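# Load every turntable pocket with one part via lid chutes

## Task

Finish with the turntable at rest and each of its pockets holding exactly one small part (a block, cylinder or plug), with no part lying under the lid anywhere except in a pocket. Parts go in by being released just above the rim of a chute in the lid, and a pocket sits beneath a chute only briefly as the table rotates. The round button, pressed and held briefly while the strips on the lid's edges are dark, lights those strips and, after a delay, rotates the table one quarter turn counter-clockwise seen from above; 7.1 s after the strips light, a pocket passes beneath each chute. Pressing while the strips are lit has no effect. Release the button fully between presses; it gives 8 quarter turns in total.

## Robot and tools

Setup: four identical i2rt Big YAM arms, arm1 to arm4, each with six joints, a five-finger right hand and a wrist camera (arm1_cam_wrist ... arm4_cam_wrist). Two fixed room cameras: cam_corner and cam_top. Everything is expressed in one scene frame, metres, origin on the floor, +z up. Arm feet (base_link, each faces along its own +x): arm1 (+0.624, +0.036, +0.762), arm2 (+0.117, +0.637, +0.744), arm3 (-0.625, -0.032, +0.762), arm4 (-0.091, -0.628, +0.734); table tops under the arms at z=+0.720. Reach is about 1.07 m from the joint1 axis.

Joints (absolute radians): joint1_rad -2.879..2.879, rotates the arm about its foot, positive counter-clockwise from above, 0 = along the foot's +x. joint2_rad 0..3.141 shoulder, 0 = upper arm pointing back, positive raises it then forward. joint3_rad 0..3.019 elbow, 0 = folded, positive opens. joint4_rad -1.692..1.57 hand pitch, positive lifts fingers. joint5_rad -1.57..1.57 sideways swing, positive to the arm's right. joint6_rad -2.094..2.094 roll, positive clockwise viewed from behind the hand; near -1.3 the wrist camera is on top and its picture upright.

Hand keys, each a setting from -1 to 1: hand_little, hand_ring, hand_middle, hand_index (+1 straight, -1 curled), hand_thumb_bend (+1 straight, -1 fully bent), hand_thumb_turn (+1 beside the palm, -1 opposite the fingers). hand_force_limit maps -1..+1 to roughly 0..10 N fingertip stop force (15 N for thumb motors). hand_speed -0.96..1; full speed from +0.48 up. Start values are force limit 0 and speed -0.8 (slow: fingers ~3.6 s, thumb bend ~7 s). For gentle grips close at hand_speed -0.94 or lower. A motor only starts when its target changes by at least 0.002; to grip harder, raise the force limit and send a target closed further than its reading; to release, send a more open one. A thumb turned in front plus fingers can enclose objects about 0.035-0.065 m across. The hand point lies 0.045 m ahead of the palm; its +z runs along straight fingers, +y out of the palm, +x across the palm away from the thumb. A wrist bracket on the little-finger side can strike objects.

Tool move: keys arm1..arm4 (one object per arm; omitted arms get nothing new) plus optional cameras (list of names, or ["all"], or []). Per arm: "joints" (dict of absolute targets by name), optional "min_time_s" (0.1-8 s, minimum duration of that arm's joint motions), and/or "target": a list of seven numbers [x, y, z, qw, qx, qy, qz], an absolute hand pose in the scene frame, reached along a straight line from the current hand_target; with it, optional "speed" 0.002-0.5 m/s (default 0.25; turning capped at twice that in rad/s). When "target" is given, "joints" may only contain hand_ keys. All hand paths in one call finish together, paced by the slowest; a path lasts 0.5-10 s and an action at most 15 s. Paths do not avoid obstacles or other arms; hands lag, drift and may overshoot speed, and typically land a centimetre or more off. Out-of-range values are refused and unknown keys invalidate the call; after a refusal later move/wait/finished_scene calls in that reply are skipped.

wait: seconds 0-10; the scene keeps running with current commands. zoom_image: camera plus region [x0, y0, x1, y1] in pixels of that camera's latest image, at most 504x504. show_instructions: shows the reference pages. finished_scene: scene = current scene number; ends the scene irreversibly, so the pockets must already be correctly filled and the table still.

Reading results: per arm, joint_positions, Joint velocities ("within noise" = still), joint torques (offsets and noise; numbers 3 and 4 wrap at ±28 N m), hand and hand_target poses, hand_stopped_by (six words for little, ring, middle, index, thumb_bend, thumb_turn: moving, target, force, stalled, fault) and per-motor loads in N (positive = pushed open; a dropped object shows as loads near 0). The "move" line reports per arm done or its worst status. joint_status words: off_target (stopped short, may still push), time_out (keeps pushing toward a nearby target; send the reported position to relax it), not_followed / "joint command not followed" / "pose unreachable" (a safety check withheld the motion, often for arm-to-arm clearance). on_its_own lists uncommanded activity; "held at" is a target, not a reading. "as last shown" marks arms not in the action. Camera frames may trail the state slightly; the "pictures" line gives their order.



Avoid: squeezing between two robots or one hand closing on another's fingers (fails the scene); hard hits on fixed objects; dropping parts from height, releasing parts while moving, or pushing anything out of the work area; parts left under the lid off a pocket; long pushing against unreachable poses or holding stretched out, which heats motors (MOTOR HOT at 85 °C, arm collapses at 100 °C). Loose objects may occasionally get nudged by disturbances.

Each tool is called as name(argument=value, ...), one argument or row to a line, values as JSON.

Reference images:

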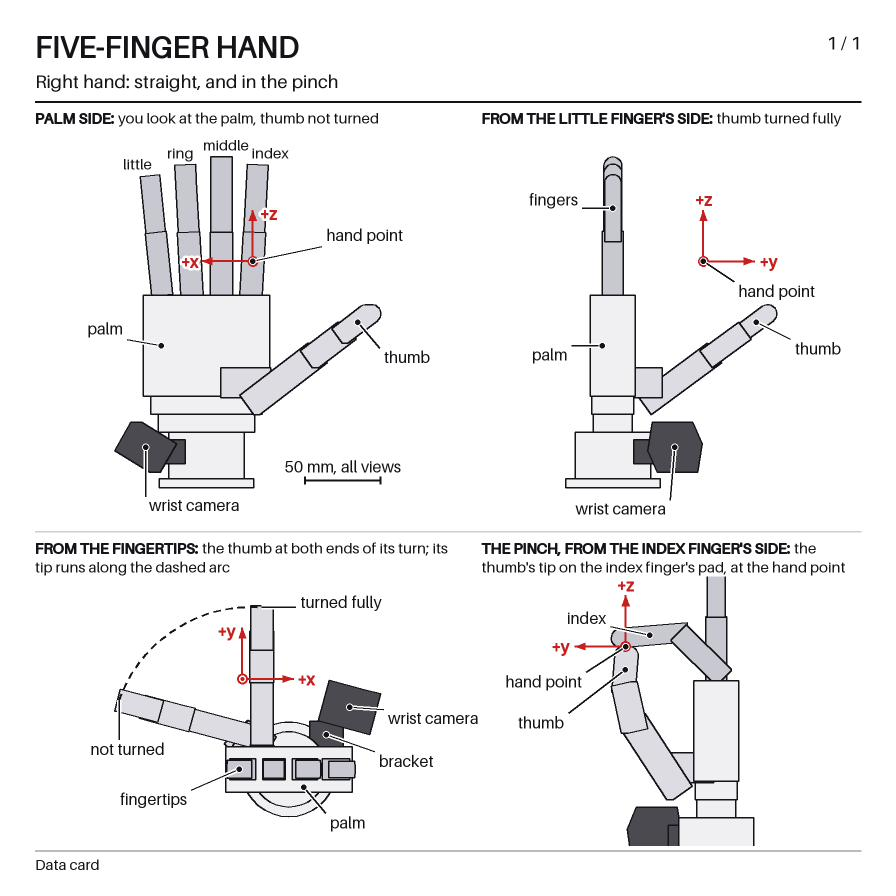

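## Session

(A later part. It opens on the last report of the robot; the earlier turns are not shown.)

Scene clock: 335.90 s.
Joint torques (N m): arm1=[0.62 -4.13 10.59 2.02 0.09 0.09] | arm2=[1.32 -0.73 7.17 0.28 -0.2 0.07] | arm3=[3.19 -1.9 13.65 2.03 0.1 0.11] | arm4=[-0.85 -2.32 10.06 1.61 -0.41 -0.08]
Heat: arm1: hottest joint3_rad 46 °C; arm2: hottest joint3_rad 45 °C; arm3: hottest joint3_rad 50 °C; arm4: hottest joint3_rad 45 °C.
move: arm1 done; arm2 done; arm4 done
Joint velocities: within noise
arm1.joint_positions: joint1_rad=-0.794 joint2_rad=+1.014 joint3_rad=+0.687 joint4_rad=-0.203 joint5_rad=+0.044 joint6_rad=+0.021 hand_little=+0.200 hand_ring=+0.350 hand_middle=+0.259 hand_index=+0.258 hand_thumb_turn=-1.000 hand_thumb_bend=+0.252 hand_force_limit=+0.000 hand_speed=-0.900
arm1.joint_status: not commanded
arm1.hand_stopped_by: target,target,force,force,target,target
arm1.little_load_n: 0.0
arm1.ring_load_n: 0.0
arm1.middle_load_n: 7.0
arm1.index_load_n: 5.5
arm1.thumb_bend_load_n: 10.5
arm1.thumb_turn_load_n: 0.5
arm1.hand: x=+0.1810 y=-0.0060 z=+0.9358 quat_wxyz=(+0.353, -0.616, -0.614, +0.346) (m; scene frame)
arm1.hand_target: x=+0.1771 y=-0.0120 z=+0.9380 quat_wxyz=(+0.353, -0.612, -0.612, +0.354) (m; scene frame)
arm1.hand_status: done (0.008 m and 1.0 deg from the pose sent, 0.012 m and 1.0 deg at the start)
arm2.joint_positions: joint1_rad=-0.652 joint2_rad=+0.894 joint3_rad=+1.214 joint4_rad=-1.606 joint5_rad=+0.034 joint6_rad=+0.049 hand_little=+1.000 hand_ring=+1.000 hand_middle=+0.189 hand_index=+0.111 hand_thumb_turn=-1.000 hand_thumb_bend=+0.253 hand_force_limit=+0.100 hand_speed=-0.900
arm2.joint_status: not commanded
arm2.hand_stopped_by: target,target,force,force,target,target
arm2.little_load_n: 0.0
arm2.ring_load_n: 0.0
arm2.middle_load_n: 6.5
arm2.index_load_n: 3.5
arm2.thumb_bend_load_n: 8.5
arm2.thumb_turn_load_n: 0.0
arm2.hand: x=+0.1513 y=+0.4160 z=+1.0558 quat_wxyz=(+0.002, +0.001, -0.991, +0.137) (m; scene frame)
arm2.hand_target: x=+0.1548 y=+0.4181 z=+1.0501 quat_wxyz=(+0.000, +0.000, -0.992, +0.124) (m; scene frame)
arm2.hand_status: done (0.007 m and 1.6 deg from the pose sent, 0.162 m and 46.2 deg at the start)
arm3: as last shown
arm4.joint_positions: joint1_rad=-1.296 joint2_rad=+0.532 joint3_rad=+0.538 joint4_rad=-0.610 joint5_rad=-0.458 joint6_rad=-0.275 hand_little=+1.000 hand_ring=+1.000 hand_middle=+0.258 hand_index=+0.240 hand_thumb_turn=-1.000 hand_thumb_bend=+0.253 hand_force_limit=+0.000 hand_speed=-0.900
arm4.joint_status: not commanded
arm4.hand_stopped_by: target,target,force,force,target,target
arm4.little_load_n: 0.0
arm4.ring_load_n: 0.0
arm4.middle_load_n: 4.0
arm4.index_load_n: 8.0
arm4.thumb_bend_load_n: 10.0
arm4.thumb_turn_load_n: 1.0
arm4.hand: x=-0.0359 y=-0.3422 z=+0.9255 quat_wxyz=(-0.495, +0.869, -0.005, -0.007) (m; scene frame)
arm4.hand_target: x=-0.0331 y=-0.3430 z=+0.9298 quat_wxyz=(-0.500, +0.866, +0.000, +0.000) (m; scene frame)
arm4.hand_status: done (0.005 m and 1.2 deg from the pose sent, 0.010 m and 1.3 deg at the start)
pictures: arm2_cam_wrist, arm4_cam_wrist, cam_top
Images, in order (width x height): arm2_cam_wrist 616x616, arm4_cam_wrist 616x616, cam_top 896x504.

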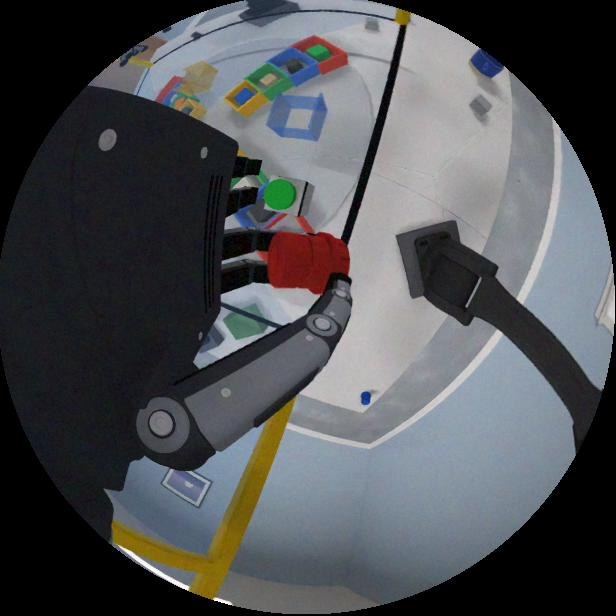

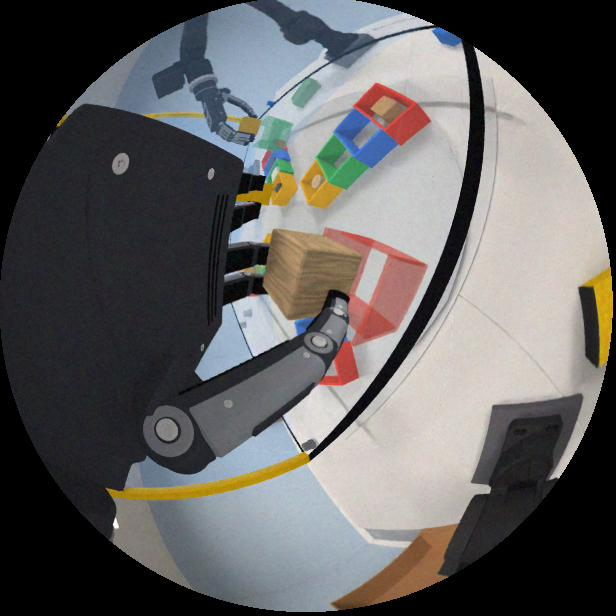

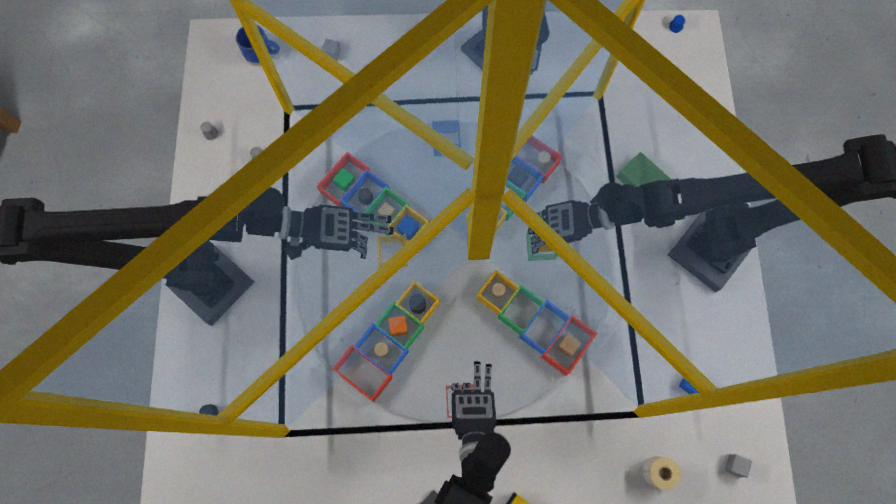

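move(
  arm2={"target": [0.155, 0.418, 0.985, 0, 0, -0.992, 0.124], "speed": 0.12},
  cameras=["arm2_cam_wrist", "cam_corner"],
)

zoom_image(
  camera="arm2_cam_wrist",
  region=[180, 100, 430, 350],
)

zoom_image(
  camera="cam_corner",
  region=[340, 140, 480, 280],
)

Scene clock: 337.70 s.
Joint torques (N m): arm1=[0.44 -4.01 10.66 1.99 0.11 0.09] | arm2=[0.91 -1.9 7.34 0.95 -0.2 0.03] | arm3=[3.25 -1.79 13.55 1.96 0.12 0.09] | arm4=[-0.85 -2.26 10.04 1.61 -0.41 -0.08]
Heat: arm1: hottest joint3_rad 46 °C; arm2: hottest joint3_rad 45 °C; arm3: hottest joint3_rad 50 °C; arm4: hottest joint3_rad 45 °C.
move: arm2 done
Joint velocities: within noise
arm1, arm3, arm4: as last shown
arm2.joint_positions: joint1_rad=-0.652 joint2_rad=+0.876 joint3_rad=+1.022 joint4_rad=-1.466 joint5_rad=+0.033 joint6_rad=+0.049 hand_little=+1.000 hand_ring=+1.000 hand_middle=+0.189 hand_index=+0.111 hand_thumb_turn=-1.000 hand_thumb_bend=+0.253 hand_force_limit=+0.100 hand_speed=-0.900
arm2.joint_status: not commanded
arm2.hand_stopped_by: target,target,force,force,target,target
arm2.little_load_n: 0.0
arm2.ring_load_n: 0.0
arm2.middle_load_n: 6.5
arm2.index_load_n: 3.5
arm2.thumb_bend_load_n: 9.0
arm2.thumb_turn_load_n: 0.0
arm2.hand: x=+0.1526 y=+0.4168 z=+0.9873 quat_wxyz=(+0.003, +0.001, -0.993, +0.120) (m; scene frame)
arm2.hand_target: x=+0.1549 y=+0.4180 z=+0.9850 quat_wxyz=(+0.000, +0.000, -0.992, +0.124) (m; scene frame)
arm2.hand_status: done (0.004 m and 0.5 deg from the pose sent, 0.071 m and 1.6 deg at the start)
arm3.index_load_n: -0.5
arm4.middle_load_n: 3.5
arm4.thumb_turn_load_n: 0.5
pictures: arm2_cam_wrist, cam_corner
Images, in order (width x height): arm2_cam_wrist 616x616, cam_corner 896x504.

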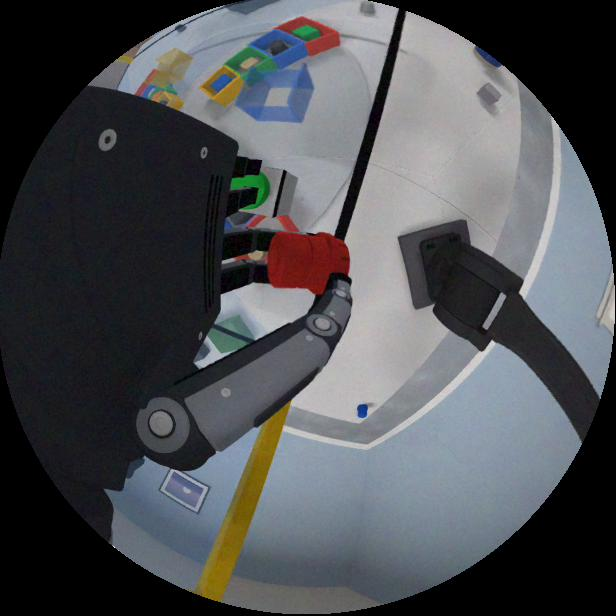

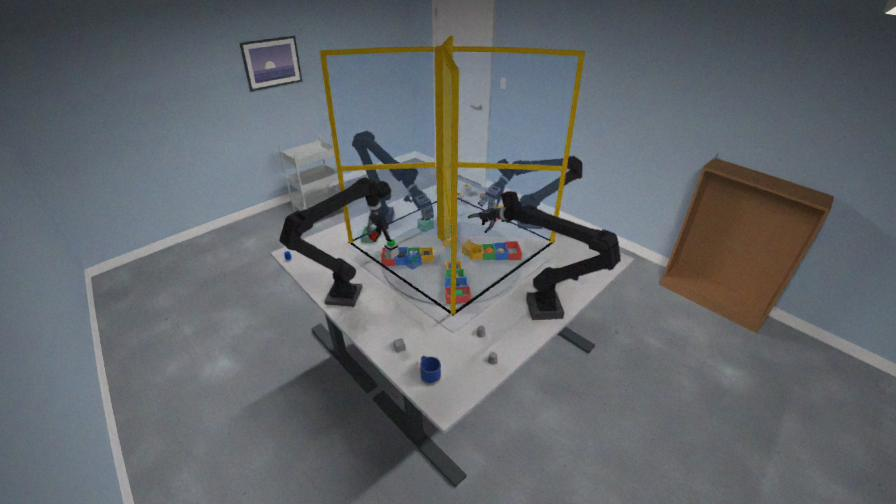

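Scaled by 2.016 from the camera's 616x616 image, which has a finer 880x880 frame.

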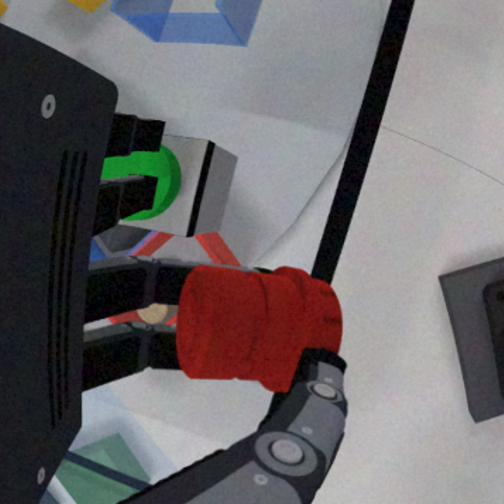

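Scaled by 3.600 from the camera's 896x504 image, which has a finer 1280x720 frame.

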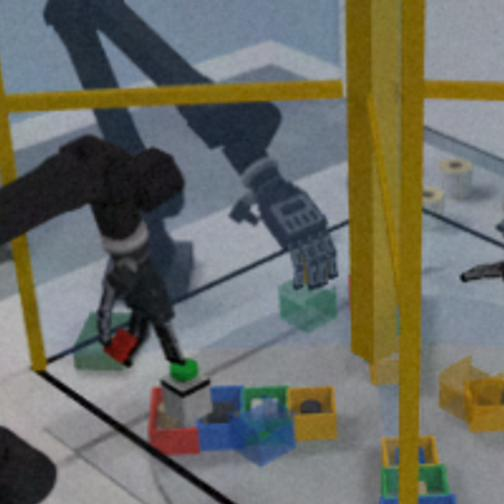

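move(
  arm2={"target": [0.155, 0.418, 0.965, 0, 0, -0.992, 0.124], "speed": 0.1},
)

move(
  arm2={"target": [0.155, 0.418, 0.948, 0, 0, -0.992, 0.124], "speed": 0.06},
  cameras=["cam_top"],
)

Scene clock: 338.90 s.
Joint torques (N m): arm1=[0.56 -4.13 10.63 2 0.1 0.08] | arm2=[0.62 -0.73 6.61 1.1 -0.17 0.01] | arm3=[3.14 -1.9 13.63 1.99 0.11 0.1] | arm4=[-0.85 -2.26 10.04 1.59 -0.41 -0.08]
Heat: arm1: hottest joint3_rad 46 °C; arm2: hottest joint3_rad 45 °C; arm3: hottest joint3_rad 50 °C; arm4: hottest joint3_rad 45 °C.
move: arm2 done
Joint velocities: within noise
arm1, arm3, arm4: as last shown
arm2.joint_positions: joint1_rad=-0.652 joint2_rad=+0.857 joint3_rad=+0.976 joint4_rad=-1.423 joint5_rad=+0.032 joint6_rad=+0.049 hand_little=+1.000 hand_ring=+1.000 hand_middle=+0.189 hand_index=+0.111 hand_thumb_turn=-1.000 hand_thumb_bend=+0.253 hand_force_limit=+0.100 hand_speed=-0.900
arm2.joint_status: not commanded
arm2.hand_stopped_by: target,target,force,force,target,target
arm2.little_load_n: 0.0
arm2.ring_load_n: -0.5
arm2.middle_load_n: 6.5
arm2.index_load_n: 4.0
arm2.thumb_bend_load_n: 9.0
arm2.thumb_turn_load_n: -0.5
arm2.hand: x=+0.1529 y=+0.4171 z=+0.9738 quat_wxyz=(+0.002, +0.001, -0.992, +0.129) (m; scene frame)
arm2.hand_target: x=+0.1549 y=+0.4181 z=+0.9652 quat_wxyz=(+0.000, +0.000, -0.992, +0.124) (m; scene frame)
arm2.hand_status: done (0.009 m and 0.6 deg from the pose sent, 0.022 m and 0.5 deg at the start)
arm3.index_load_n: 0.0
pictures: none

Scene clock: 339.90 s.
Joint torques (N m): arm1=[0.38 -4.19 10.62 2 0.11 0.09] | arm2=[0.5 0.56 5.56 1.46 -0.2 0.01] | arm3=[3.08 -1.61 13.63 2.03 0.1 0.09] | arm4=[-0.79 -2.26 10.04 1.61 -0.41 -0.08]
Heat: arm1: hottest joint3_rad 46 °C; arm2: hottest joint3_rad 45 °C; arm3: hottest joint3_rad 50 °C; arm4: hottest joint3_rad 45 °C.
move: arm2 off_target
Joint velocities: within noise
arm1, arm3, arm4: as last shown
arm2.joint_positions: joint1_rad=-0.652 joint2_rad=+0.835 joint3_rad=+0.943 joint4_rad=-1.389 joint5_rad=+0.032 joint6_rad=+0.049 hand_little=+1.000 hand_ring=+1.000 hand_middle=+0.189 hand_index=+0.111 hand_thumb_turn=-1.000 hand_thumb_bend=+0.253 hand_force_limit=+0.100 hand_speed=-0.900
arm2.joint_status: not commanded
arm2.hand_stopped_by: target,target,force,force,target,target
arm2.little_load_n: -0.5
arm2.ring_load_n: -2.0
arm2.middle_load_n: 6.5
arm2.index_load_n: 3.5
arm2.thumb_bend_load_n: 9.0
arm2.thumb_turn_load_n: 0.0
arm2.hand: x=+0.1529 y=+0.4176 z=+0.9657 quat_wxyz=(+0.001, +0.001, -0.990, +0.140) (m; scene frame)
arm2.hand_target: x=+0.1548 y=+0.4189 z=+0.9486 quat_wxyz=(+0.000, +0.000, -0.992, +0.124) (m; scene frame)
arm2.hand_status: off_target (0.018 m and 1.9 deg from the pose sent, 0.026 m and 0.6 deg at the start)
arm4.middle_load_n: 4.0
pictures: cam_top
Images, in order (width x height): cam_top 896x504.

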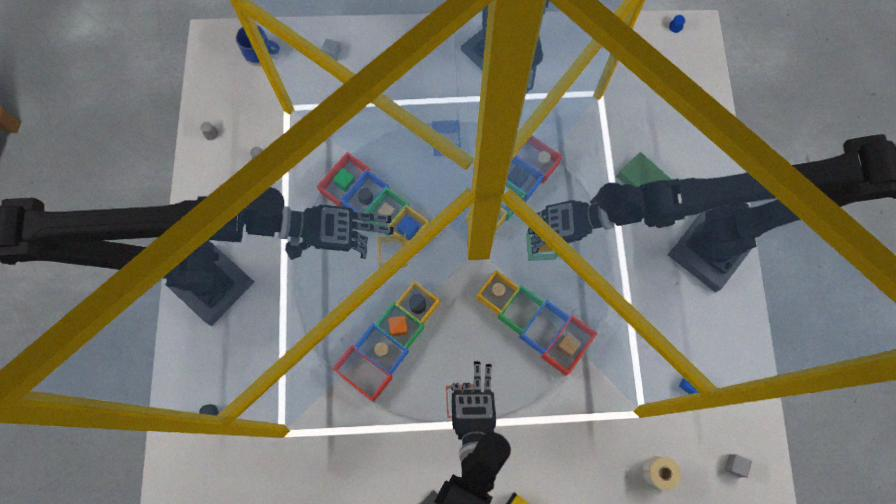

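move(
  arm2={"target": [0.155, 0.420, 1.01, 0, 0, -0.992, 0.124], "speed": 0.1},
)

wait(
  seconds=3.6,
  cameras=["cam_top"],
)

Scene clock: 341.40 s.
Joint torques (N m): arm1=[0.38 -4.13 10.65 2.02 0.1 0.1] | arm2=[1.03 -0.09 11.82 0.14 -0.16 0.03] | arm3=[3.37 -1.61 13.61 2.09 0.11 0.11] | arm4=[-0.85 -2.26 10.06 1.59 -0.41 -0.08]
Heat: arm1: hottest joint3_rad 46 °C; arm2: hottest joint3_rad 45 °C; arm3: hottest joint3_rad 50 °C; arm4: hottest joint3_rad 45 °C.
move: arm2 off_target
Joint velocities: within noise
arm1, arm4: as last shown
arm1.middle_load_n: 6.5
arm2.joint_positions: joint1_rad=-0.652 joint2_rad=+0.858 joint3_rad=+1.031 joint4_rad=-1.513 joint5_rad=+0.032 joint6_rad=+0.049 hand_little=+1.000 hand_ring=+1.000 hand_middle=+0.189 hand_index=+0.111 hand_thumb_turn=-1.000 hand_thumb_bend=+0.253 hand_force_limit=+0.100 hand_speed=-0.900
arm2.joint_status: not commanded
arm2.hand_stopped_by: target,target,force,force,target,target
arm2.little_load_n: 0.0
arm2.ring_load_n: 0.0
arm2.middle_load_n: 7.0
arm2.index_load_n: 4.0
arm2.thumb_bend_load_n: 8.5
arm2.thumb_turn_load_n: 0.0
arm2.hand: x=+0.1518 y=+0.4294 z=+0.9942 quat_wxyz=(+0.003, +0.001, -0.994, +0.111) (m; scene frame)
arm2.hand_target: x=+0.1549 y=+0.4204 z=+1.0097 quat_wxyz=(+0.000, +0.000, -0.992, +0.124) (m; scene frame)
arm2.hand_status: off_target (0.019 m and 1.5 deg from the pose sent, 0.044 m and 1.9 deg at the start)
arm3.joint_positions: joint1_rad=-0.780 joint2_rad=+0.771 joint3_rad=+0.707 joint4_rad=-0.328 joint5_rad=+0.065 joint6_rad=+0.019 hand_little=+0.000 hand_ring=+0.000 hand_middle=+0.900 hand_index=+0.900 hand_thumb_turn=-1.000 hand_thumb_bend=+0.600 hand_force_limit=+0.000 hand_speed=+1.000
arm3.joint_status: not commanded
arm3.hand_stopped_by: target,target,target,target,target,target
arm3.little_load_n: 0.0
arm3.ring_load_n: 0.0
arm3.middle_load_n: 0.0
arm3.index_load_n: 0.0
arm3.thumb_bend_load_n: 0.0
arm3.thumb_turn_load_n: 0.0
arm3.hand: x=-0.2251 y=+0.0136 z=+1.0267 quat_wxyz=(-0.391, +0.586, -0.584, +0.402) (m; scene frame)
arm3.hand_target: x=-0.2207 y=+0.0197 z=+1.0499 quat_wxyz=(-0.406, +0.579, -0.579, +0.406) (m; scene frame)
arm3.hand_status: not commanded
arm4.thumb_turn_load_n: 1.0
pictures: none

Scene clock: 345.00 s.
Joint torques (N m): arm1=[0.56 -4.19 10.63 2.07 0.11 0.09] | arm2=[0.97 -0.21 11.84 0.2 -0.16 0.06] | arm3=[3.43 -1.9 13.63 2 0.1 0.1] | arm4=[-0.85 -2.32 10.04 1.59 -0.41 -0.08]
Heat: arm1: hottest joint3_rad 46 °C; arm2: hottest joint3_rad 47 °C; arm3: hottest joint3_rad 50 °C; arm4: hottest joint3_rad 45 °C.
Joint velocities: within noise
arm1.joint_positions: joint1_rad=-0.794 joint2_rad=+1.014 joint3_rad=+0.687 joint4_rad=-0.203 joint5_rad=+0.044 joint6_rad=+0.021 hand_little=+0.200 hand_ring=+0.350 hand_middle=+0.259 hand_index=+0.258 hand_thumb_turn=-1.000 hand_thumb_bend=+0.252 hand_force_limit=+0.000 hand_speed=-0.900
arm1.joint_status: not commanded
arm1.hand_stopped_by: target,target,force,force,target,target
arm1.little_load_n: 0.0
arm1.ring_load_n: 0.0
arm1.middle_load_n: 7.0
arm1.index_load_n: 6.0
arm1.thumb_bend_load_n: 10.5
arm1.thumb_turn_load_n: 0.5
arm1.hand: x=+0.1810 y=-0.0060 z=+0.9358 quat_wxyz=(+0.353, -0.616, -0.614, +0.346) (m; scene frame)
arm1.hand_target: x=+0.1771 y=-0.0120 z=+0.9380 quat_wxyz=(+0.353, -0.612, -0.612, +0.354) (m; scene frame)
arm1.hand_status: not commanded
arm2.joint_positions: joint1_rad=-0.652 joint2_rad=+0.858 joint3_rad=+1.031 joint4_rad=-1.513 joint5_rad=+0.032 joint6_rad=+0.049 hand_little=+1.000 hand_ring=+1.000 hand_middle=+0.189 hand_index=+0.111 hand_thumb_turn=-1.000 hand_thumb_bend=+0.253 hand_force_limit=+0.100 hand_speed=-0.900
arm2.joint_status: not commanded
arm2.hand_stopped_by: target,target,force,force,target,target
arm2.little_load_n: 0.0
arm2.ring_load_n: 0.0
arm2.middle_load_n: 6.5
arm2.index_load_n: 3.5
arm2.thumb_bend_load_n: 9.0
arm2.thumb_turn_load_n: 0.0
arm2.hand: x=+0.1518 y=+0.4294 z=+0.9942 quat_wxyz=(+0.003, +0.001, -0.994, +0.111) (m; scene frame)
arm2.hand_target: x=+0.1549 y=+0.4204 z=+1.0097 quat_wxyz=(+0.000, +0.000, -0.992, +0.124) (m; scene frame)
arm2.hand_status: off_target (0.019 m and 1.5 deg from the pose sent, 0.044 m and 1.9 deg at the start)
arm3.joint_positions: joint1_rad=-0.780 joint2_rad=+0.771 joint3_rad=+0.707 joint4_rad=-0.328 joint5_rad=+0.065 joint6_rad=+0.019 hand_little=+0.000 hand_ring=+0.000 hand_middle=+0.900 hand_index=+0.900 hand_thumb_turn=-1.000 hand_thumb_bend=+0.600 hand_force_limit=+0.000 hand_speed=+1.000
arm3.joint_status: not commanded
arm3.hand_stopped_by: target,target,target,target,target,target
arm3.little_load_n: 0.0
arm3.ring_load_n: 0.0
arm3.middle_load_n: 0.0
arm3.index_load_n: 0.0
arm3.thumb_bend_load_n: 0.0
arm3.thumb_turn_load_n: 0.0
arm3.hand: x=-0.2251 y=+0.0136 z=+1.0267 quat_wxyz=(-0.391, +0.586, -0.584, +0.402) (m; scene frame)
arm3.hand_target: x=-0.2207 y=+0.0197 z=+1.0499 quat_wxyz=(-0.406, +0.579, -0.579, +0.406) (m; scene frame)
arm3.hand_status: not commanded
arm4.joint_positions: joint1_rad=-1.296 joint2_rad=+0.532 joint3_rad=+0.538 joint4_rad=-0.610 joint5_rad=-0.458 joint6_rad=-0.275 hand_little=+1.000 hand_ring=+1.000 hand_middle=+0.258 hand_index=+0.240 hand_thumb_turn=-1.000 hand_thumb_bend=+0.253 hand_force_limit=+0.000 hand_speed=-0.900
arm4.joint_status: not commanded
arm4.hand_stopped_by: target,target,force,force,target,target
arm4.little_load_n: 0.0
arm4.ring_load_n: 0.0
arm4.middle_load_n: 4.0
arm4.index_load_n: 8.0
arm4.thumb_bend_load_n: 10.0
arm4.thumb_turn_load_n: 0.5
arm4.hand: x=-0.0359 y=-0.3422 z=+0.9255 quat_wxyz=(-0.495, +0.869, -0.005, -0.007) (m; scene frame)
arm4.hand_target: x=-0.0331 y=-0.3430 z=+0.9298 quat_wxyz=(-0.500, +0.866, +0.000, +0.000) (m; scene frame)
arm4.hand_status: not commanded
wait: 3.60 s; at rest by 0.27 s
pictures: cam_top
Images, in order (width x height): cam_top 896x504.

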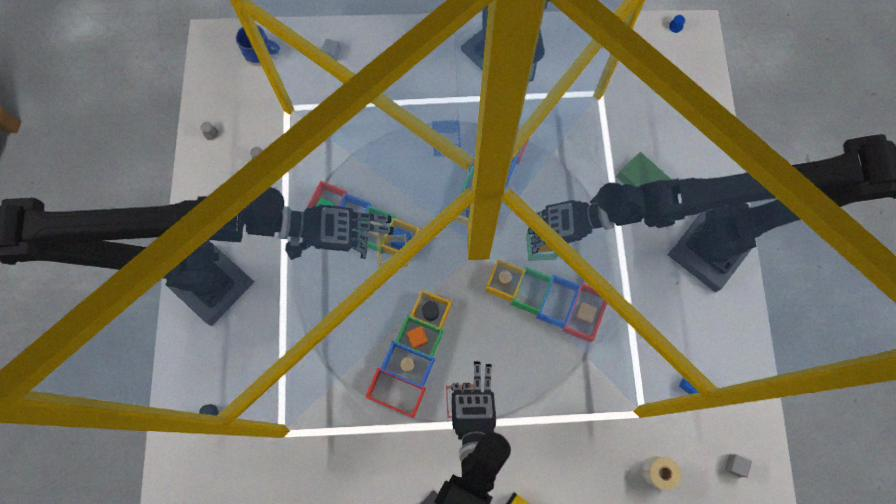

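wait(
  seconds=0.85,
)

move(
  arm1={"joints": {"hand_index": 0.9, "hand_middle": 0.9, "hand_thumb_bend": 0.6, "hand_ring": 0.9, "hand_speed": 1}},
  arm4={"joints": {"hand_index": 0.9, "hand_middle": 0.9, "hand_thumb_bend": 0.6, "hand_speed": 1}},
  cameras=["cam_top", "arm1_cam_wrist", "arm4_cam_wrist"],
)

Scene clock: 346.23 s.
Joint torques (N m): arm1=[0.38 -4.13 10.63 2.06 0.11 0.09] | arm2=[1.14 -0.03 11.86 0.21 -0.18 0.05] | arm3=[3.31 -1.55 13.7 1.99 0.1 0.11] | arm4=[-0.85 -2.32 10.06 1.59 -0.41 -0.08]
Heat: arm1: hottest joint3_rad 46 °C; arm2: hottest joint3_rad 47 °C; arm3: hottest joint3_rad 50 °C; arm4: hottest joint3_rad 45 °C.
Joint velocities: within noise
arm1.joint_positions: joint1_rad=-0.794 joint2_rad=+1.014 joint3_rad=+0.687 joint4_rad=-0.203 joint5_rad=+0.044 joint6_rad=+0.021 hand_little=+0.200 hand_ring=+0.350 hand_middle=+0.259 hand_index=+0.258 hand_thumb_turn=-1.000 hand_thumb_bend=+0.252 hand_force_limit=+0.000 hand_speed=-0.900
arm1.joint_status: not commanded
arm1.hand_stopped_by: target,target,force,force,target,target
arm1.little_load_n: 0.0
arm1.ring_load_n: 0.0
arm1.middle_load_n: 7.0
arm1.index_load_n: 5.5
arm1.thumb_bend_load_n: 10.5
arm1.thumb_turn_load_n: 0.5
arm1.hand: x=+0.1810 y=-0.0060 z=+0.9358 quat_wxyz=(+0.353, -0.616, -0.614, +0.346) (m; scene frame)
arm1.hand_target: x=+0.1771 y=-0.0120 z=+0.9380 quat_wxyz=(+0.353, -0.612, -0.612, +0.354) (m; scene frame)
arm1.hand_status: not commanded
arm2.joint_positions: joint1_rad=-0.652 joint2_rad=+0.858 joint3_rad=+1.031 joint4_rad=-1.513 joint5_rad=+0.032 joint6_rad=+0.049 hand_little=+1.000 hand_ring=+1.000 hand_middle=+0.189 hand_index=+0.111 hand_thumb_turn=-1.000 hand_thumb_bend=+0.253 hand_force_limit=+0.100 hand_speed=-0.900
arm2.joint_status: not commanded
arm2.hand_stopped_by: target,target,force,force,target,target
arm2.little_load_n: 0.0
arm2.ring_load_n: 0.0
arm2.middle_load_n: 6.5
arm2.index_load_n: 4.0
arm2.thumb_bend_load_n: 9.0
arm2.thumb_turn_load_n: 0.0
arm2.hand: x=+0.1518 y=+0.4294 z=+0.9942 quat_wxyz=(+0.003, +0.001, -0.994, +0.111) (m; scene frame)
arm2.hand_target: x=+0.1549 y=+0.4204 z=+1.0097 quat_wxyz=(+0.000, +0.000, -0.992, +0.124) (m; scene frame)
arm2.hand_status: off_target (0.019 m and 1.5 deg from the pose sent, 0.044 m and 1.9 deg at the start)
arm3.joint_positions: joint1_rad=-0.780 joint2_rad=+0.771 joint3_rad=+0.707 joint4_rad=-0.328 joint5_rad=+0.065 joint6_rad=+0.019 hand_little=+0.000 hand_ring=+0.000 hand_middle=+0.900 hand_index=+0.900 hand_thumb_turn=-1.000 hand_thumb_bend=+0.600 hand_force_limit=+0.000 hand_speed=+1.000
arm3.joint_status: not commanded
arm3.hand_stopped_by: target,target,target,target,target,target
arm3.little_load_n: -0.5
arm3.ring_load_n: 0.0
arm3.middle_load_n: 0.0
arm3.index_load_n: -0.5
arm3.thumb_bend_load_n: 0.0
arm3.thumb_turn_load_n: 0.0
arm3.hand: x=-0.2251 y=+0.0136 z=+1.0267 quat_wxyz=(-0.391, +0.586, -0.584, +0.402) (m; scene frame)
arm3.hand_target: x=-0.2207 y=+0.0197 z=+1.0499 quat_wxyz=(-0.406, +0.579, -0.579, +0.406) (m; scene frame)
arm3.hand_status: not commanded
arm4.joint_positions: joint1_rad=-1.296 joint2_rad=+0.532 joint3_rad=+0.538 joint4_rad=-0.610 joint5_rad=-0.458 joint6_rad=-0.275 hand_little=+1.000 hand_ring=+1.000 hand_middle=+0.258 hand_index=+0.240 hand_thumb_turn=-1.000 hand_thumb_bend=+0.253 hand_force_limit=+0.000 hand_speed=-0.900
arm4.joint_status: not commanded
arm4.hand_stopped_by: target,target,force,force,target,target
arm4.little_load_n: 0.0
arm4.ring_load_n: 0.0
arm4.middle_load_n: 4.0
arm4.index_load_n: 8.0
arm4.thumb_bend_load_n: 10.0
arm4.thumb_turn_load_n: 1.0
arm4.hand: x=-0.0359 y=-0.3422 z=+0.9255 quat_wxyz=(-0.495, +0.869, -0.005, -0.007) (m; scene frame)
arm4.hand_target: x=-0.0331 y=-0.3430 z=+0.9298 quat_wxyz=(-0.500, +0.866, +0.000, +0.000) (m; scene frame)
arm4.hand_status: not commanded
wait: 0.87 s; at rest from the start
pictures: none

Scene clock: 346.87 s.
Joint torques (N m): arm1=[0.56 -4.19 10.7 1.89 0.08 0.07] | arm2=[1.14 -0.32 11.77 0.16 -0.17 0.03] | arm3=[3.37 -1.79 13.64 2.02 0.11 0.11] | arm4=[-0.85 -2.08 10.07 1.61 -0.39 -0.07]
Heat: arm1: hottest joint3_rad 46 °C; arm2: hottest joint3_rad 48 °C; arm3: hottest joint3_rad 50 °C; arm4: hottest joint3_rad 45 °C.
move: arm1 done; arm4 done
Joint velocities: within noise
arm1.joint_positions: joint1_rad=-0.794 joint2_rad=+1.014 joint3_rad=+0.687 joint4_rad=-0.200 joint5_rad=+0.044 joint6_rad=+0.022 hand_little=+0.200 hand_ring=+0.900 hand_middle=+0.900 hand_index=+0.900 hand_thumb_turn=-1.000 hand_thumb_bend=+0.600 hand_force_limit=+0.000 hand_speed=+1.000
arm1.joint_status: all done
arm1.hand_stopped_by: target,target,target,target,target,target
arm1.little_load_n: 0.0
arm1.ring_load_n: 0.0
arm1.middle_load_n: 0.0
arm1.index_load_n: 0.0
arm1.thumb_bend_load_n: 0.0
arm1.thumb_turn_load_n: 0.0
arm1.hand: x=+0.1803 y=-0.0061 z=+0.9366 quat_wxyz=(+0.354, -0.615, -0.613, +0.347) (m; scene frame)
arm1.hand_target: x=+0.1772 y=-0.0120 z=+0.9380 quat_wxyz=(+0.353, -0.612, -0.612, +0.354) (m; scene frame)
arm1.hand_status: not commanded
arm2, arm3: as last shown
arm2.middle_load_n: 7.0
arm3.little_load_n: 0.0
arm4.joint_positions: joint1_rad=-1.297 joint2_rad=+0.530 joint3_rad=+0.538 joint4_rad=-0.610 joint5_rad=-0.458 joint6_rad=-0.276 hand_little=+1.000 hand_ring=+1.000 hand_middle=+0.900 hand_index=+0.900 hand_thumb_turn=-1.000 hand_thumb_bend=+0.600 hand_force_limit=+0.000 hand_speed=+1.000
arm4.joint_status: all done
arm4.hand_stopped_by: target,target,target,target,target,target
arm4.little_load_n: 0.0
arm4.ring_load_n: 0.0
arm4.middle_load_n: 0.0
arm4.index_load_n: 0.0
arm4.thumb_bend_load_n: 0.0
arm4.thumb_turn_load_n: 0.0
arm4.hand: x=-0.0359 y=-0.3423 z=+0.9259 quat_wxyz=(-0.496, +0.868, -0.005, -0.007) (m; scene frame)
arm4.hand_target: x=-0.0330 y=-0.3430 z=+0.9298 quat_wxyz=(-0.500, +0.866, +0.000, +0.000) (m; scene frame)
arm4.hand_status: not commanded
pictures: arm1_cam_wrist, arm4_cam_wrist, cam_top
Images, in order (width x height): arm1_cam_wrist 616x616, arm4_cam_wrist 616x616, cam_top 896x504.

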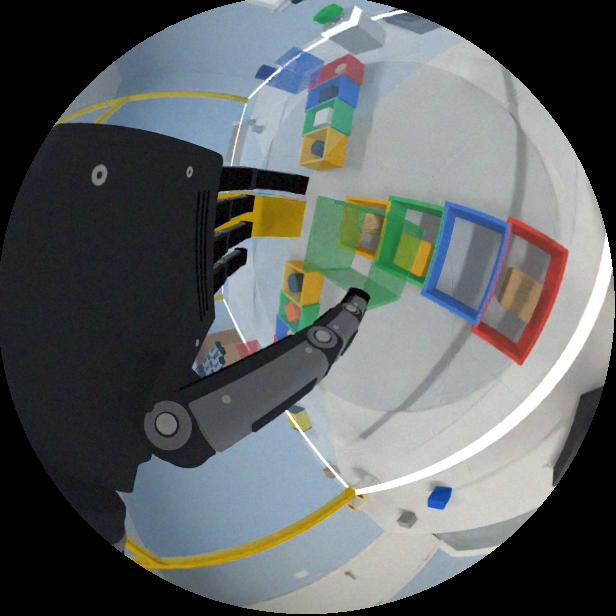

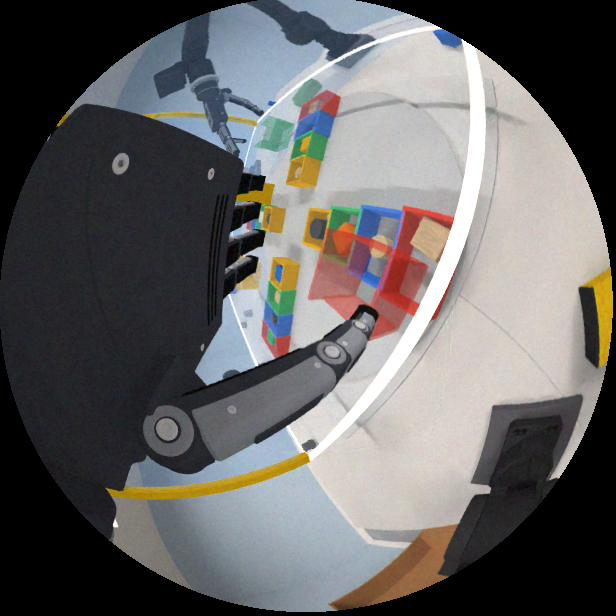

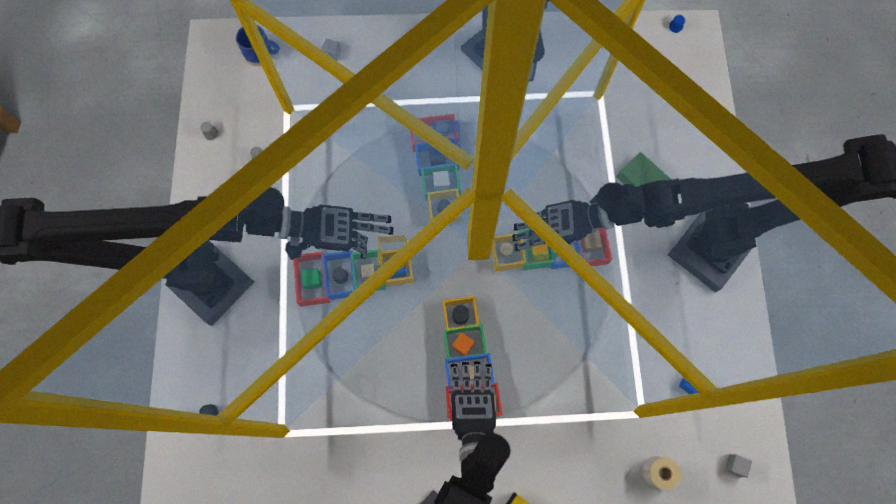

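move(
  arm2={"target": [0.10, 0.43, 1.08, 0.1045, -0.1493, -0.8055, 0.5640], "speed": 0.2},
)

move(
  arm2={"target": [-0.019, 0.322, 1.03, 0.1045, -0.1493, -0.8055, 0.5640], "speed": 0.2},
  cameras=["cam_top", "arm2_cam_wrist", "arm4_cam_wrist", "cam_corner"],
)

zoom_image(
  camera="cam_top",
  region=[400, 90, 520, 210],
)

zoom_image(
  camera="cam_top",
  region=[310, 130, 610, 430],
)

Scene clock: 352.83 s.
Joint torques (N m): arm1=[0.62 -4.07 10.7 1.94 0.1 0.07] | arm2=[0.79 4.89 7.09 1.46 0.28 0.06] | arm3=[3.37 -1.79 13.63 1.95 0.1 0.12] | arm4=[-0.85 -2.14 10.06 1.59 -0.39 -0.08]
Heat: arm1: hottest joint3_rad 46 °C; arm2: hottest joint3_rad 48 °C; arm3: hottest joint3_rad 50 °C; arm4: hottest joint3_rad 45 °C.
move: arm2 done
Joint velocities: within noise
arm1, arm3, arm4: as last shown
arm2.joint_positions: joint1_rad=-0.266 joint2_rad=+0.213 joint3_rad=+0.825 joint4_rad=-1.082 joint5_rad=+0.762 joint6_rad=+0.317 hand_little=+1.000 hand_ring=+1.000 hand_middle=+0.189 hand_index=+0.111 hand_thumb_turn=-1.000 hand_thumb_bend=+0.253 hand_force_limit=+0.100 hand_speed=-0.900
arm2.joint_status: not commanded
arm2.hand_stopped_by: target,target,force,force,target,target
arm2.little_load_n: 0.0
arm2.ring_load_n: 0.0
arm2.middle_load_n: 7.0
arm2.index_load_n: 4.0
arm2.thumb_bend_load_n: 9.0
arm2.thumb_turn_load_n: 0.0
arm2.hand: x=+0.0980 y=+0.4295 z=+1.0836 quat_wxyz=(+0.109, -0.148, -0.805, +0.564) (m; scene frame)
arm2.hand_target: x=+0.0999 y=+0.4300 z=+1.0801 quat_wxyz=(+0.104, -0.149, -0.806, +0.564) (m; scene frame)
arm2.hand_status: done (0.004 m and 0.6 deg from the pose sent, 0.100 m and 60.7 deg at the start)
pictures: none

Scene clock: 354.57 s.
Joint torques (N m): arm1=[0.5 -3.96 10.67 1.92 0.11 0.07] | arm2=[-0.15 1.55 9.35 2.37 -0.31 -0.22] | arm3=[2.96 -1.85 13.65 2 0.11 0.11] | arm4=[-0.79 -2.08 10.06 1.61 -0.39 -0.08]
Heat: arm1: hottest joint3_rad 46 °C; arm2: hottest joint3_rad 48 °C; arm3: hottest joint3_rad 50 °C; arm4: hottest joint3_rad 45 °C.
move: arm2 done
Joint velocities: within noise
arm1, arm3, arm4: as last shown
arm2.joint_positions: joint1_rad=-1.293 joint2_rad=+0.531 joint3_rad=+0.680 joint4_rad=-0.501 joint5_rad=-0.207 joint6_rad=-0.072 hand_little=+1.000 hand_ring=+1.000 hand_middle=+0.189 hand_index=+0.111 hand_thumb_turn=-1.000 hand_thumb_bend=+0.253 hand_force_limit=+0.100 hand_speed=-0.900
arm2.joint_status: not commanded
arm2.hand_stopped_by: target,target,force,force,target,target
arm2.little_load_n: 0.0
arm2.ring_load_n: 0.0
arm2.middle_load_n: 6.0
arm2.index_load_n: 4.0
arm2.thumb_bend_load_n: 9.5
arm2.thumb_turn_load_n: 0.0
arm2.hand: x=-0.0144 y=+0.3233 z=+1.0292 quat_wxyz=(+0.098, -0.153, -0.807, +0.562) (m; scene frame)
arm2.hand_target: x=-0.0189 y=+0.3221 z=+1.0300 quat_wxyz=(+0.105, -0.149, -0.805, +0.564) (m; scene frame)
arm2.hand_status: done (0.005 m and 0.9 deg from the pose sent, 0.168 m and 0.5 deg at the start)
arm3.middle_load_n: 0.5
arm3.index_load_n: 0.0
arm4.index_load_n: -0.5
pictures: arm2_cam_wrist, arm4_cam_wrist, cam_corner, cam_top
Images, in order (width x height): arm2_cam_wrist 616x616, arm4_cam_wrist 616x616, cam_corner 896x504, cam_top 896x504.

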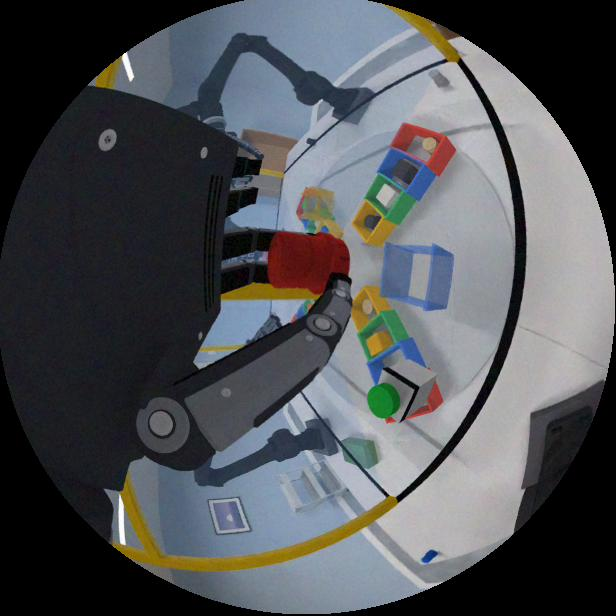

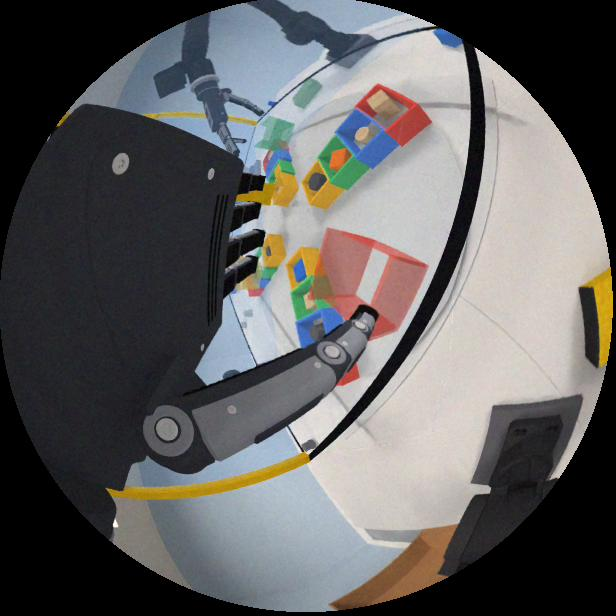

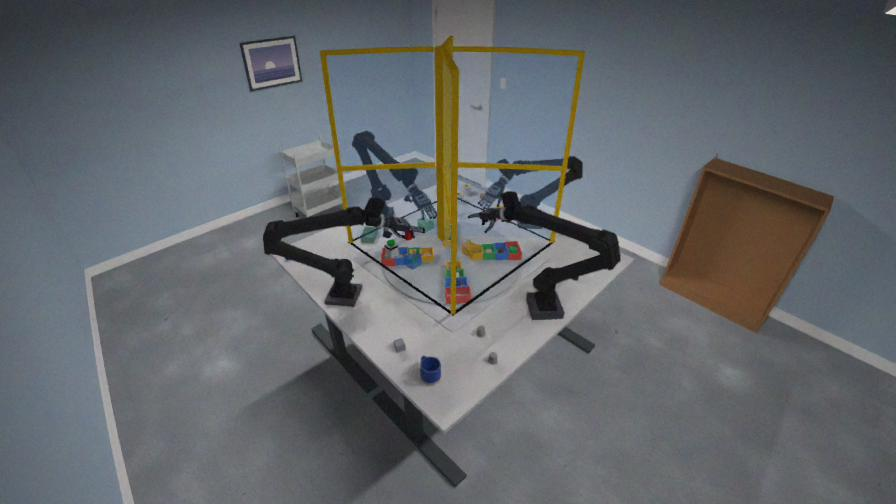

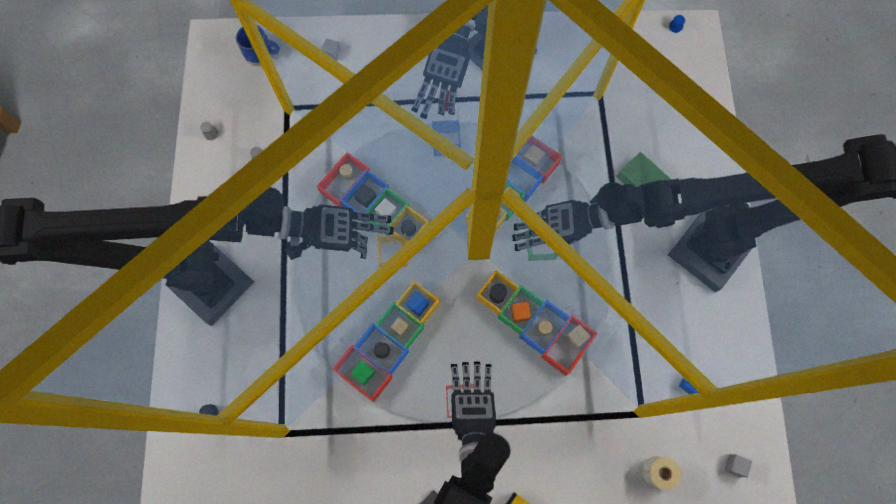

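Scaled by 4.200 from the camera's 896x504 image, which has a finer 1280x720 frame.

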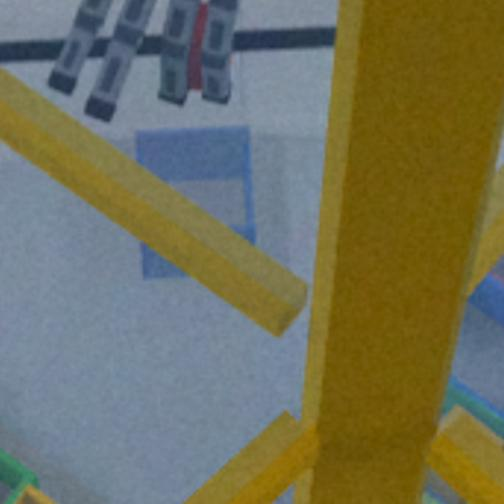

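Scaled by 1.680 from the camera's 896x504 image, which has a finer 1280x720 frame.

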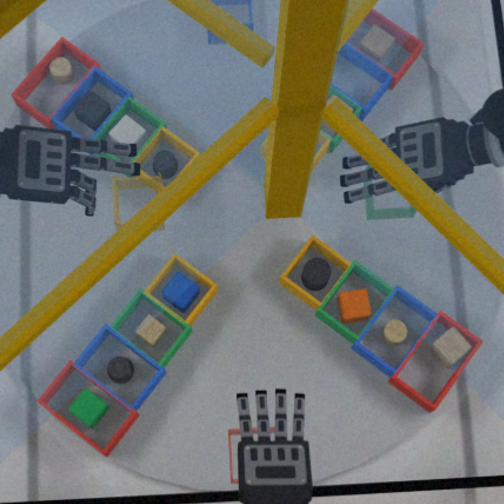

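zoom_image(
  camera="arm4_cam_wrist",
  region=[300, 70, 450, 220],
)

zoom_image(
  camera="cam_top",
  region=[530, 300, 610, 380],
)

zoom_image(
  camera="arm2_cam_wrist",
  region=[260, 160, 500, 400],
)

Scaled by 3.360 from the camera's 616x616 image, which has a finer 880x880 frame.

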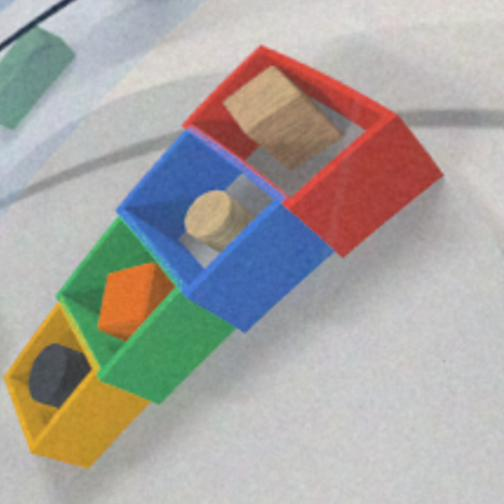

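Scaled by 6.300 from the camera's 896x504 image, which has a finer 1280x720 frame.

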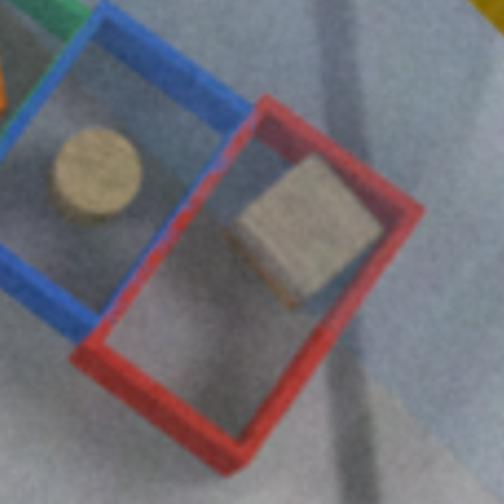

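Scaled by 2.100 from the camera's 616x616 image, which has a finer 880x880 frame.

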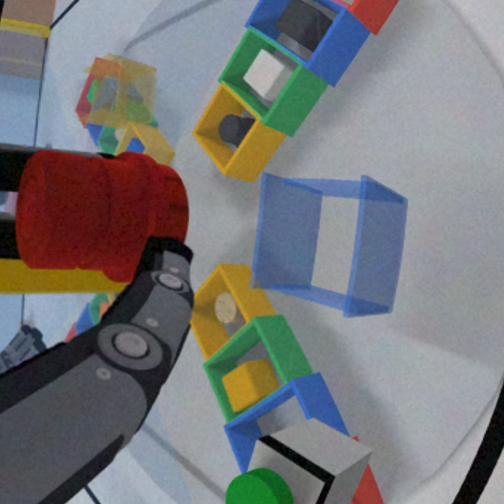

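move(
  arm2={"target": [-0.0195, 0.312, 0.96, 0.1045, -0.1493, -0.8055, 0.5640], "speed": 0.15},
  cameras=["cam_top", "arm2_cam_wrist"],
)

zoom_image(
  camera="cam_top",
  region=[410, 80, 490, 160],
)

zoom_image(
  camera="arm2_cam_wrist",
  region=[260, 160, 500, 400],
)

Scene clock: 356.83 s.
Joint torques (N m): arm1=[0.38 -4.13 10.65 1.95 0.11 0.07] | arm2=[1.26 1.55 8.5 2.35 -0.09 -0.12] | arm3=[3.08 -1.61 13.68 2.02 0.11 0.11] | arm4=[-0.79 -2.14 10.06 1.59 -0.39 -0.08]
Heat: arm1: hottest joint3_rad 46 °C; arm2: hottest joint3_rad 48 °C; arm3: hottest joint3_rad 50 °C; arm4: hottest joint3_rad 45 °C.
move: arm2 done
Joint velocities: within noise
arm1, arm3, arm4: as last shown
arm1.index_load_n: -0.5
arm2.joint_positions: joint1_rad=-1.288 joint2_rad=+0.554 joint3_rad=+0.513 joint4_rad=-0.296 joint5_rad=-0.190 joint6_rad=-0.073 hand_little=+1.000 hand_ring=+1.000 hand_middle=+0.189 hand_index=+0.111 hand_thumb_turn=-1.000 hand_thumb_bend=+0.253 hand_force_limit=+0.100 hand_speed=-0.900
arm2.joint_status: not commanded
arm2.hand_stopped_by: target,target,force,force,target,target
arm2.little_load_n: 0.0
arm2.ring_load_n: 0.0
arm2.middle_load_n: 6.5
arm2.index_load_n: 3.5
arm2.thumb_bend_load_n: 9.0
arm2.thumb_turn_load_n: 0.0
arm2.hand: x=-0.0215 y=+0.3143 z=+0.9658 quat_wxyz=(+0.106, -0.154, -0.804, +0.565) (m; scene frame)
arm2.hand_target: x=-0.0195 y=+0.3122 z=+0.9600 quat_wxyz=(+0.105, -0.149, -0.806, +0.564) (m; scene frame)
arm2.hand_status: done (0.007 m and 0.6 deg from the pose sent, 0.070 m and 0.9 deg at the start)
arm3.middle_load_n: 0.0
arm3.index_load_n: -0.5
arm4.middle_load_n: -0.5
arm4.index_load_n: 0.0
pictures: arm2_cam_wrist, cam_top
Images, in order (width x height): arm2_cam_wrist 616x616, cam_top 896x504.

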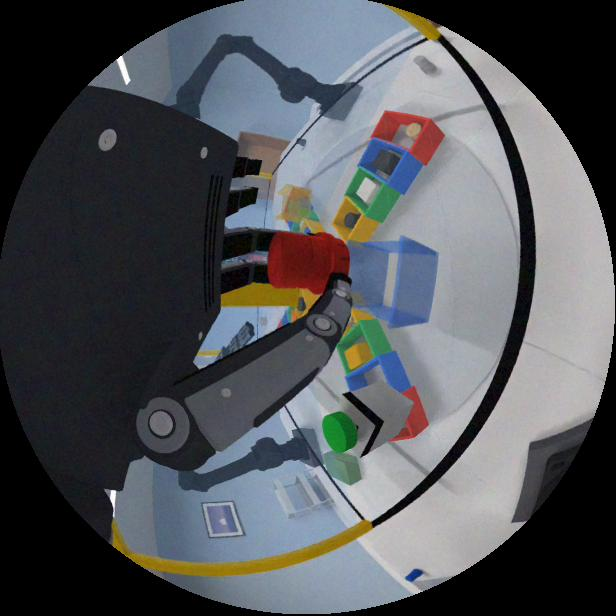

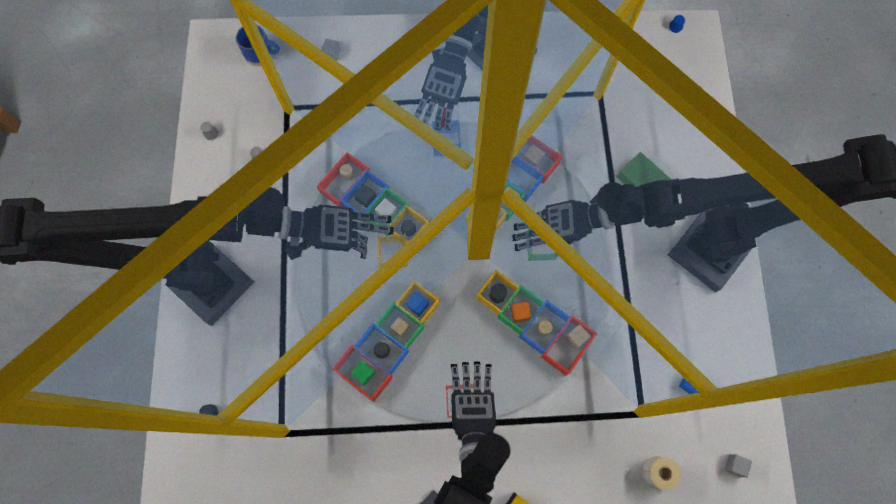

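Scaled by 6.300 from the camera's 896x504 image, which has a finer 1280x720 frame.

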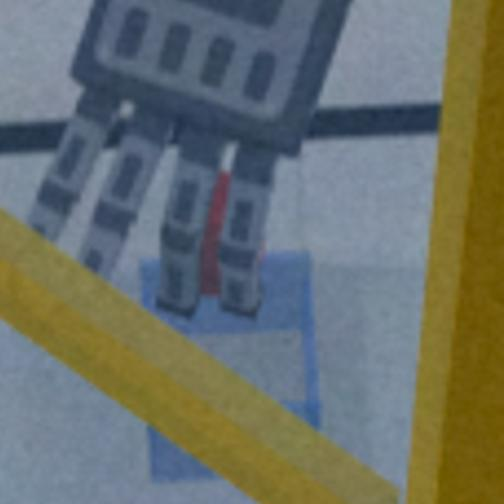

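Scaled by 2.100 from the camera's 616x616 image, which has a finer 880x880 frame.

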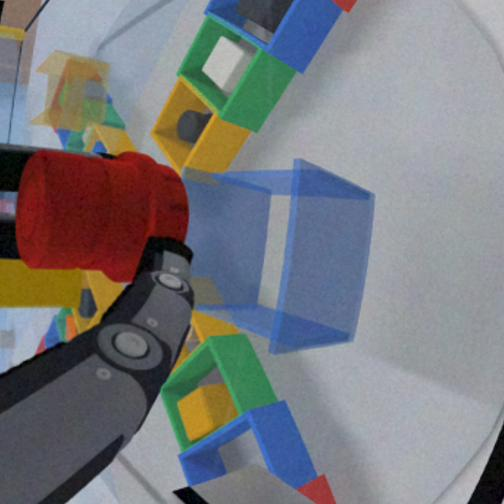

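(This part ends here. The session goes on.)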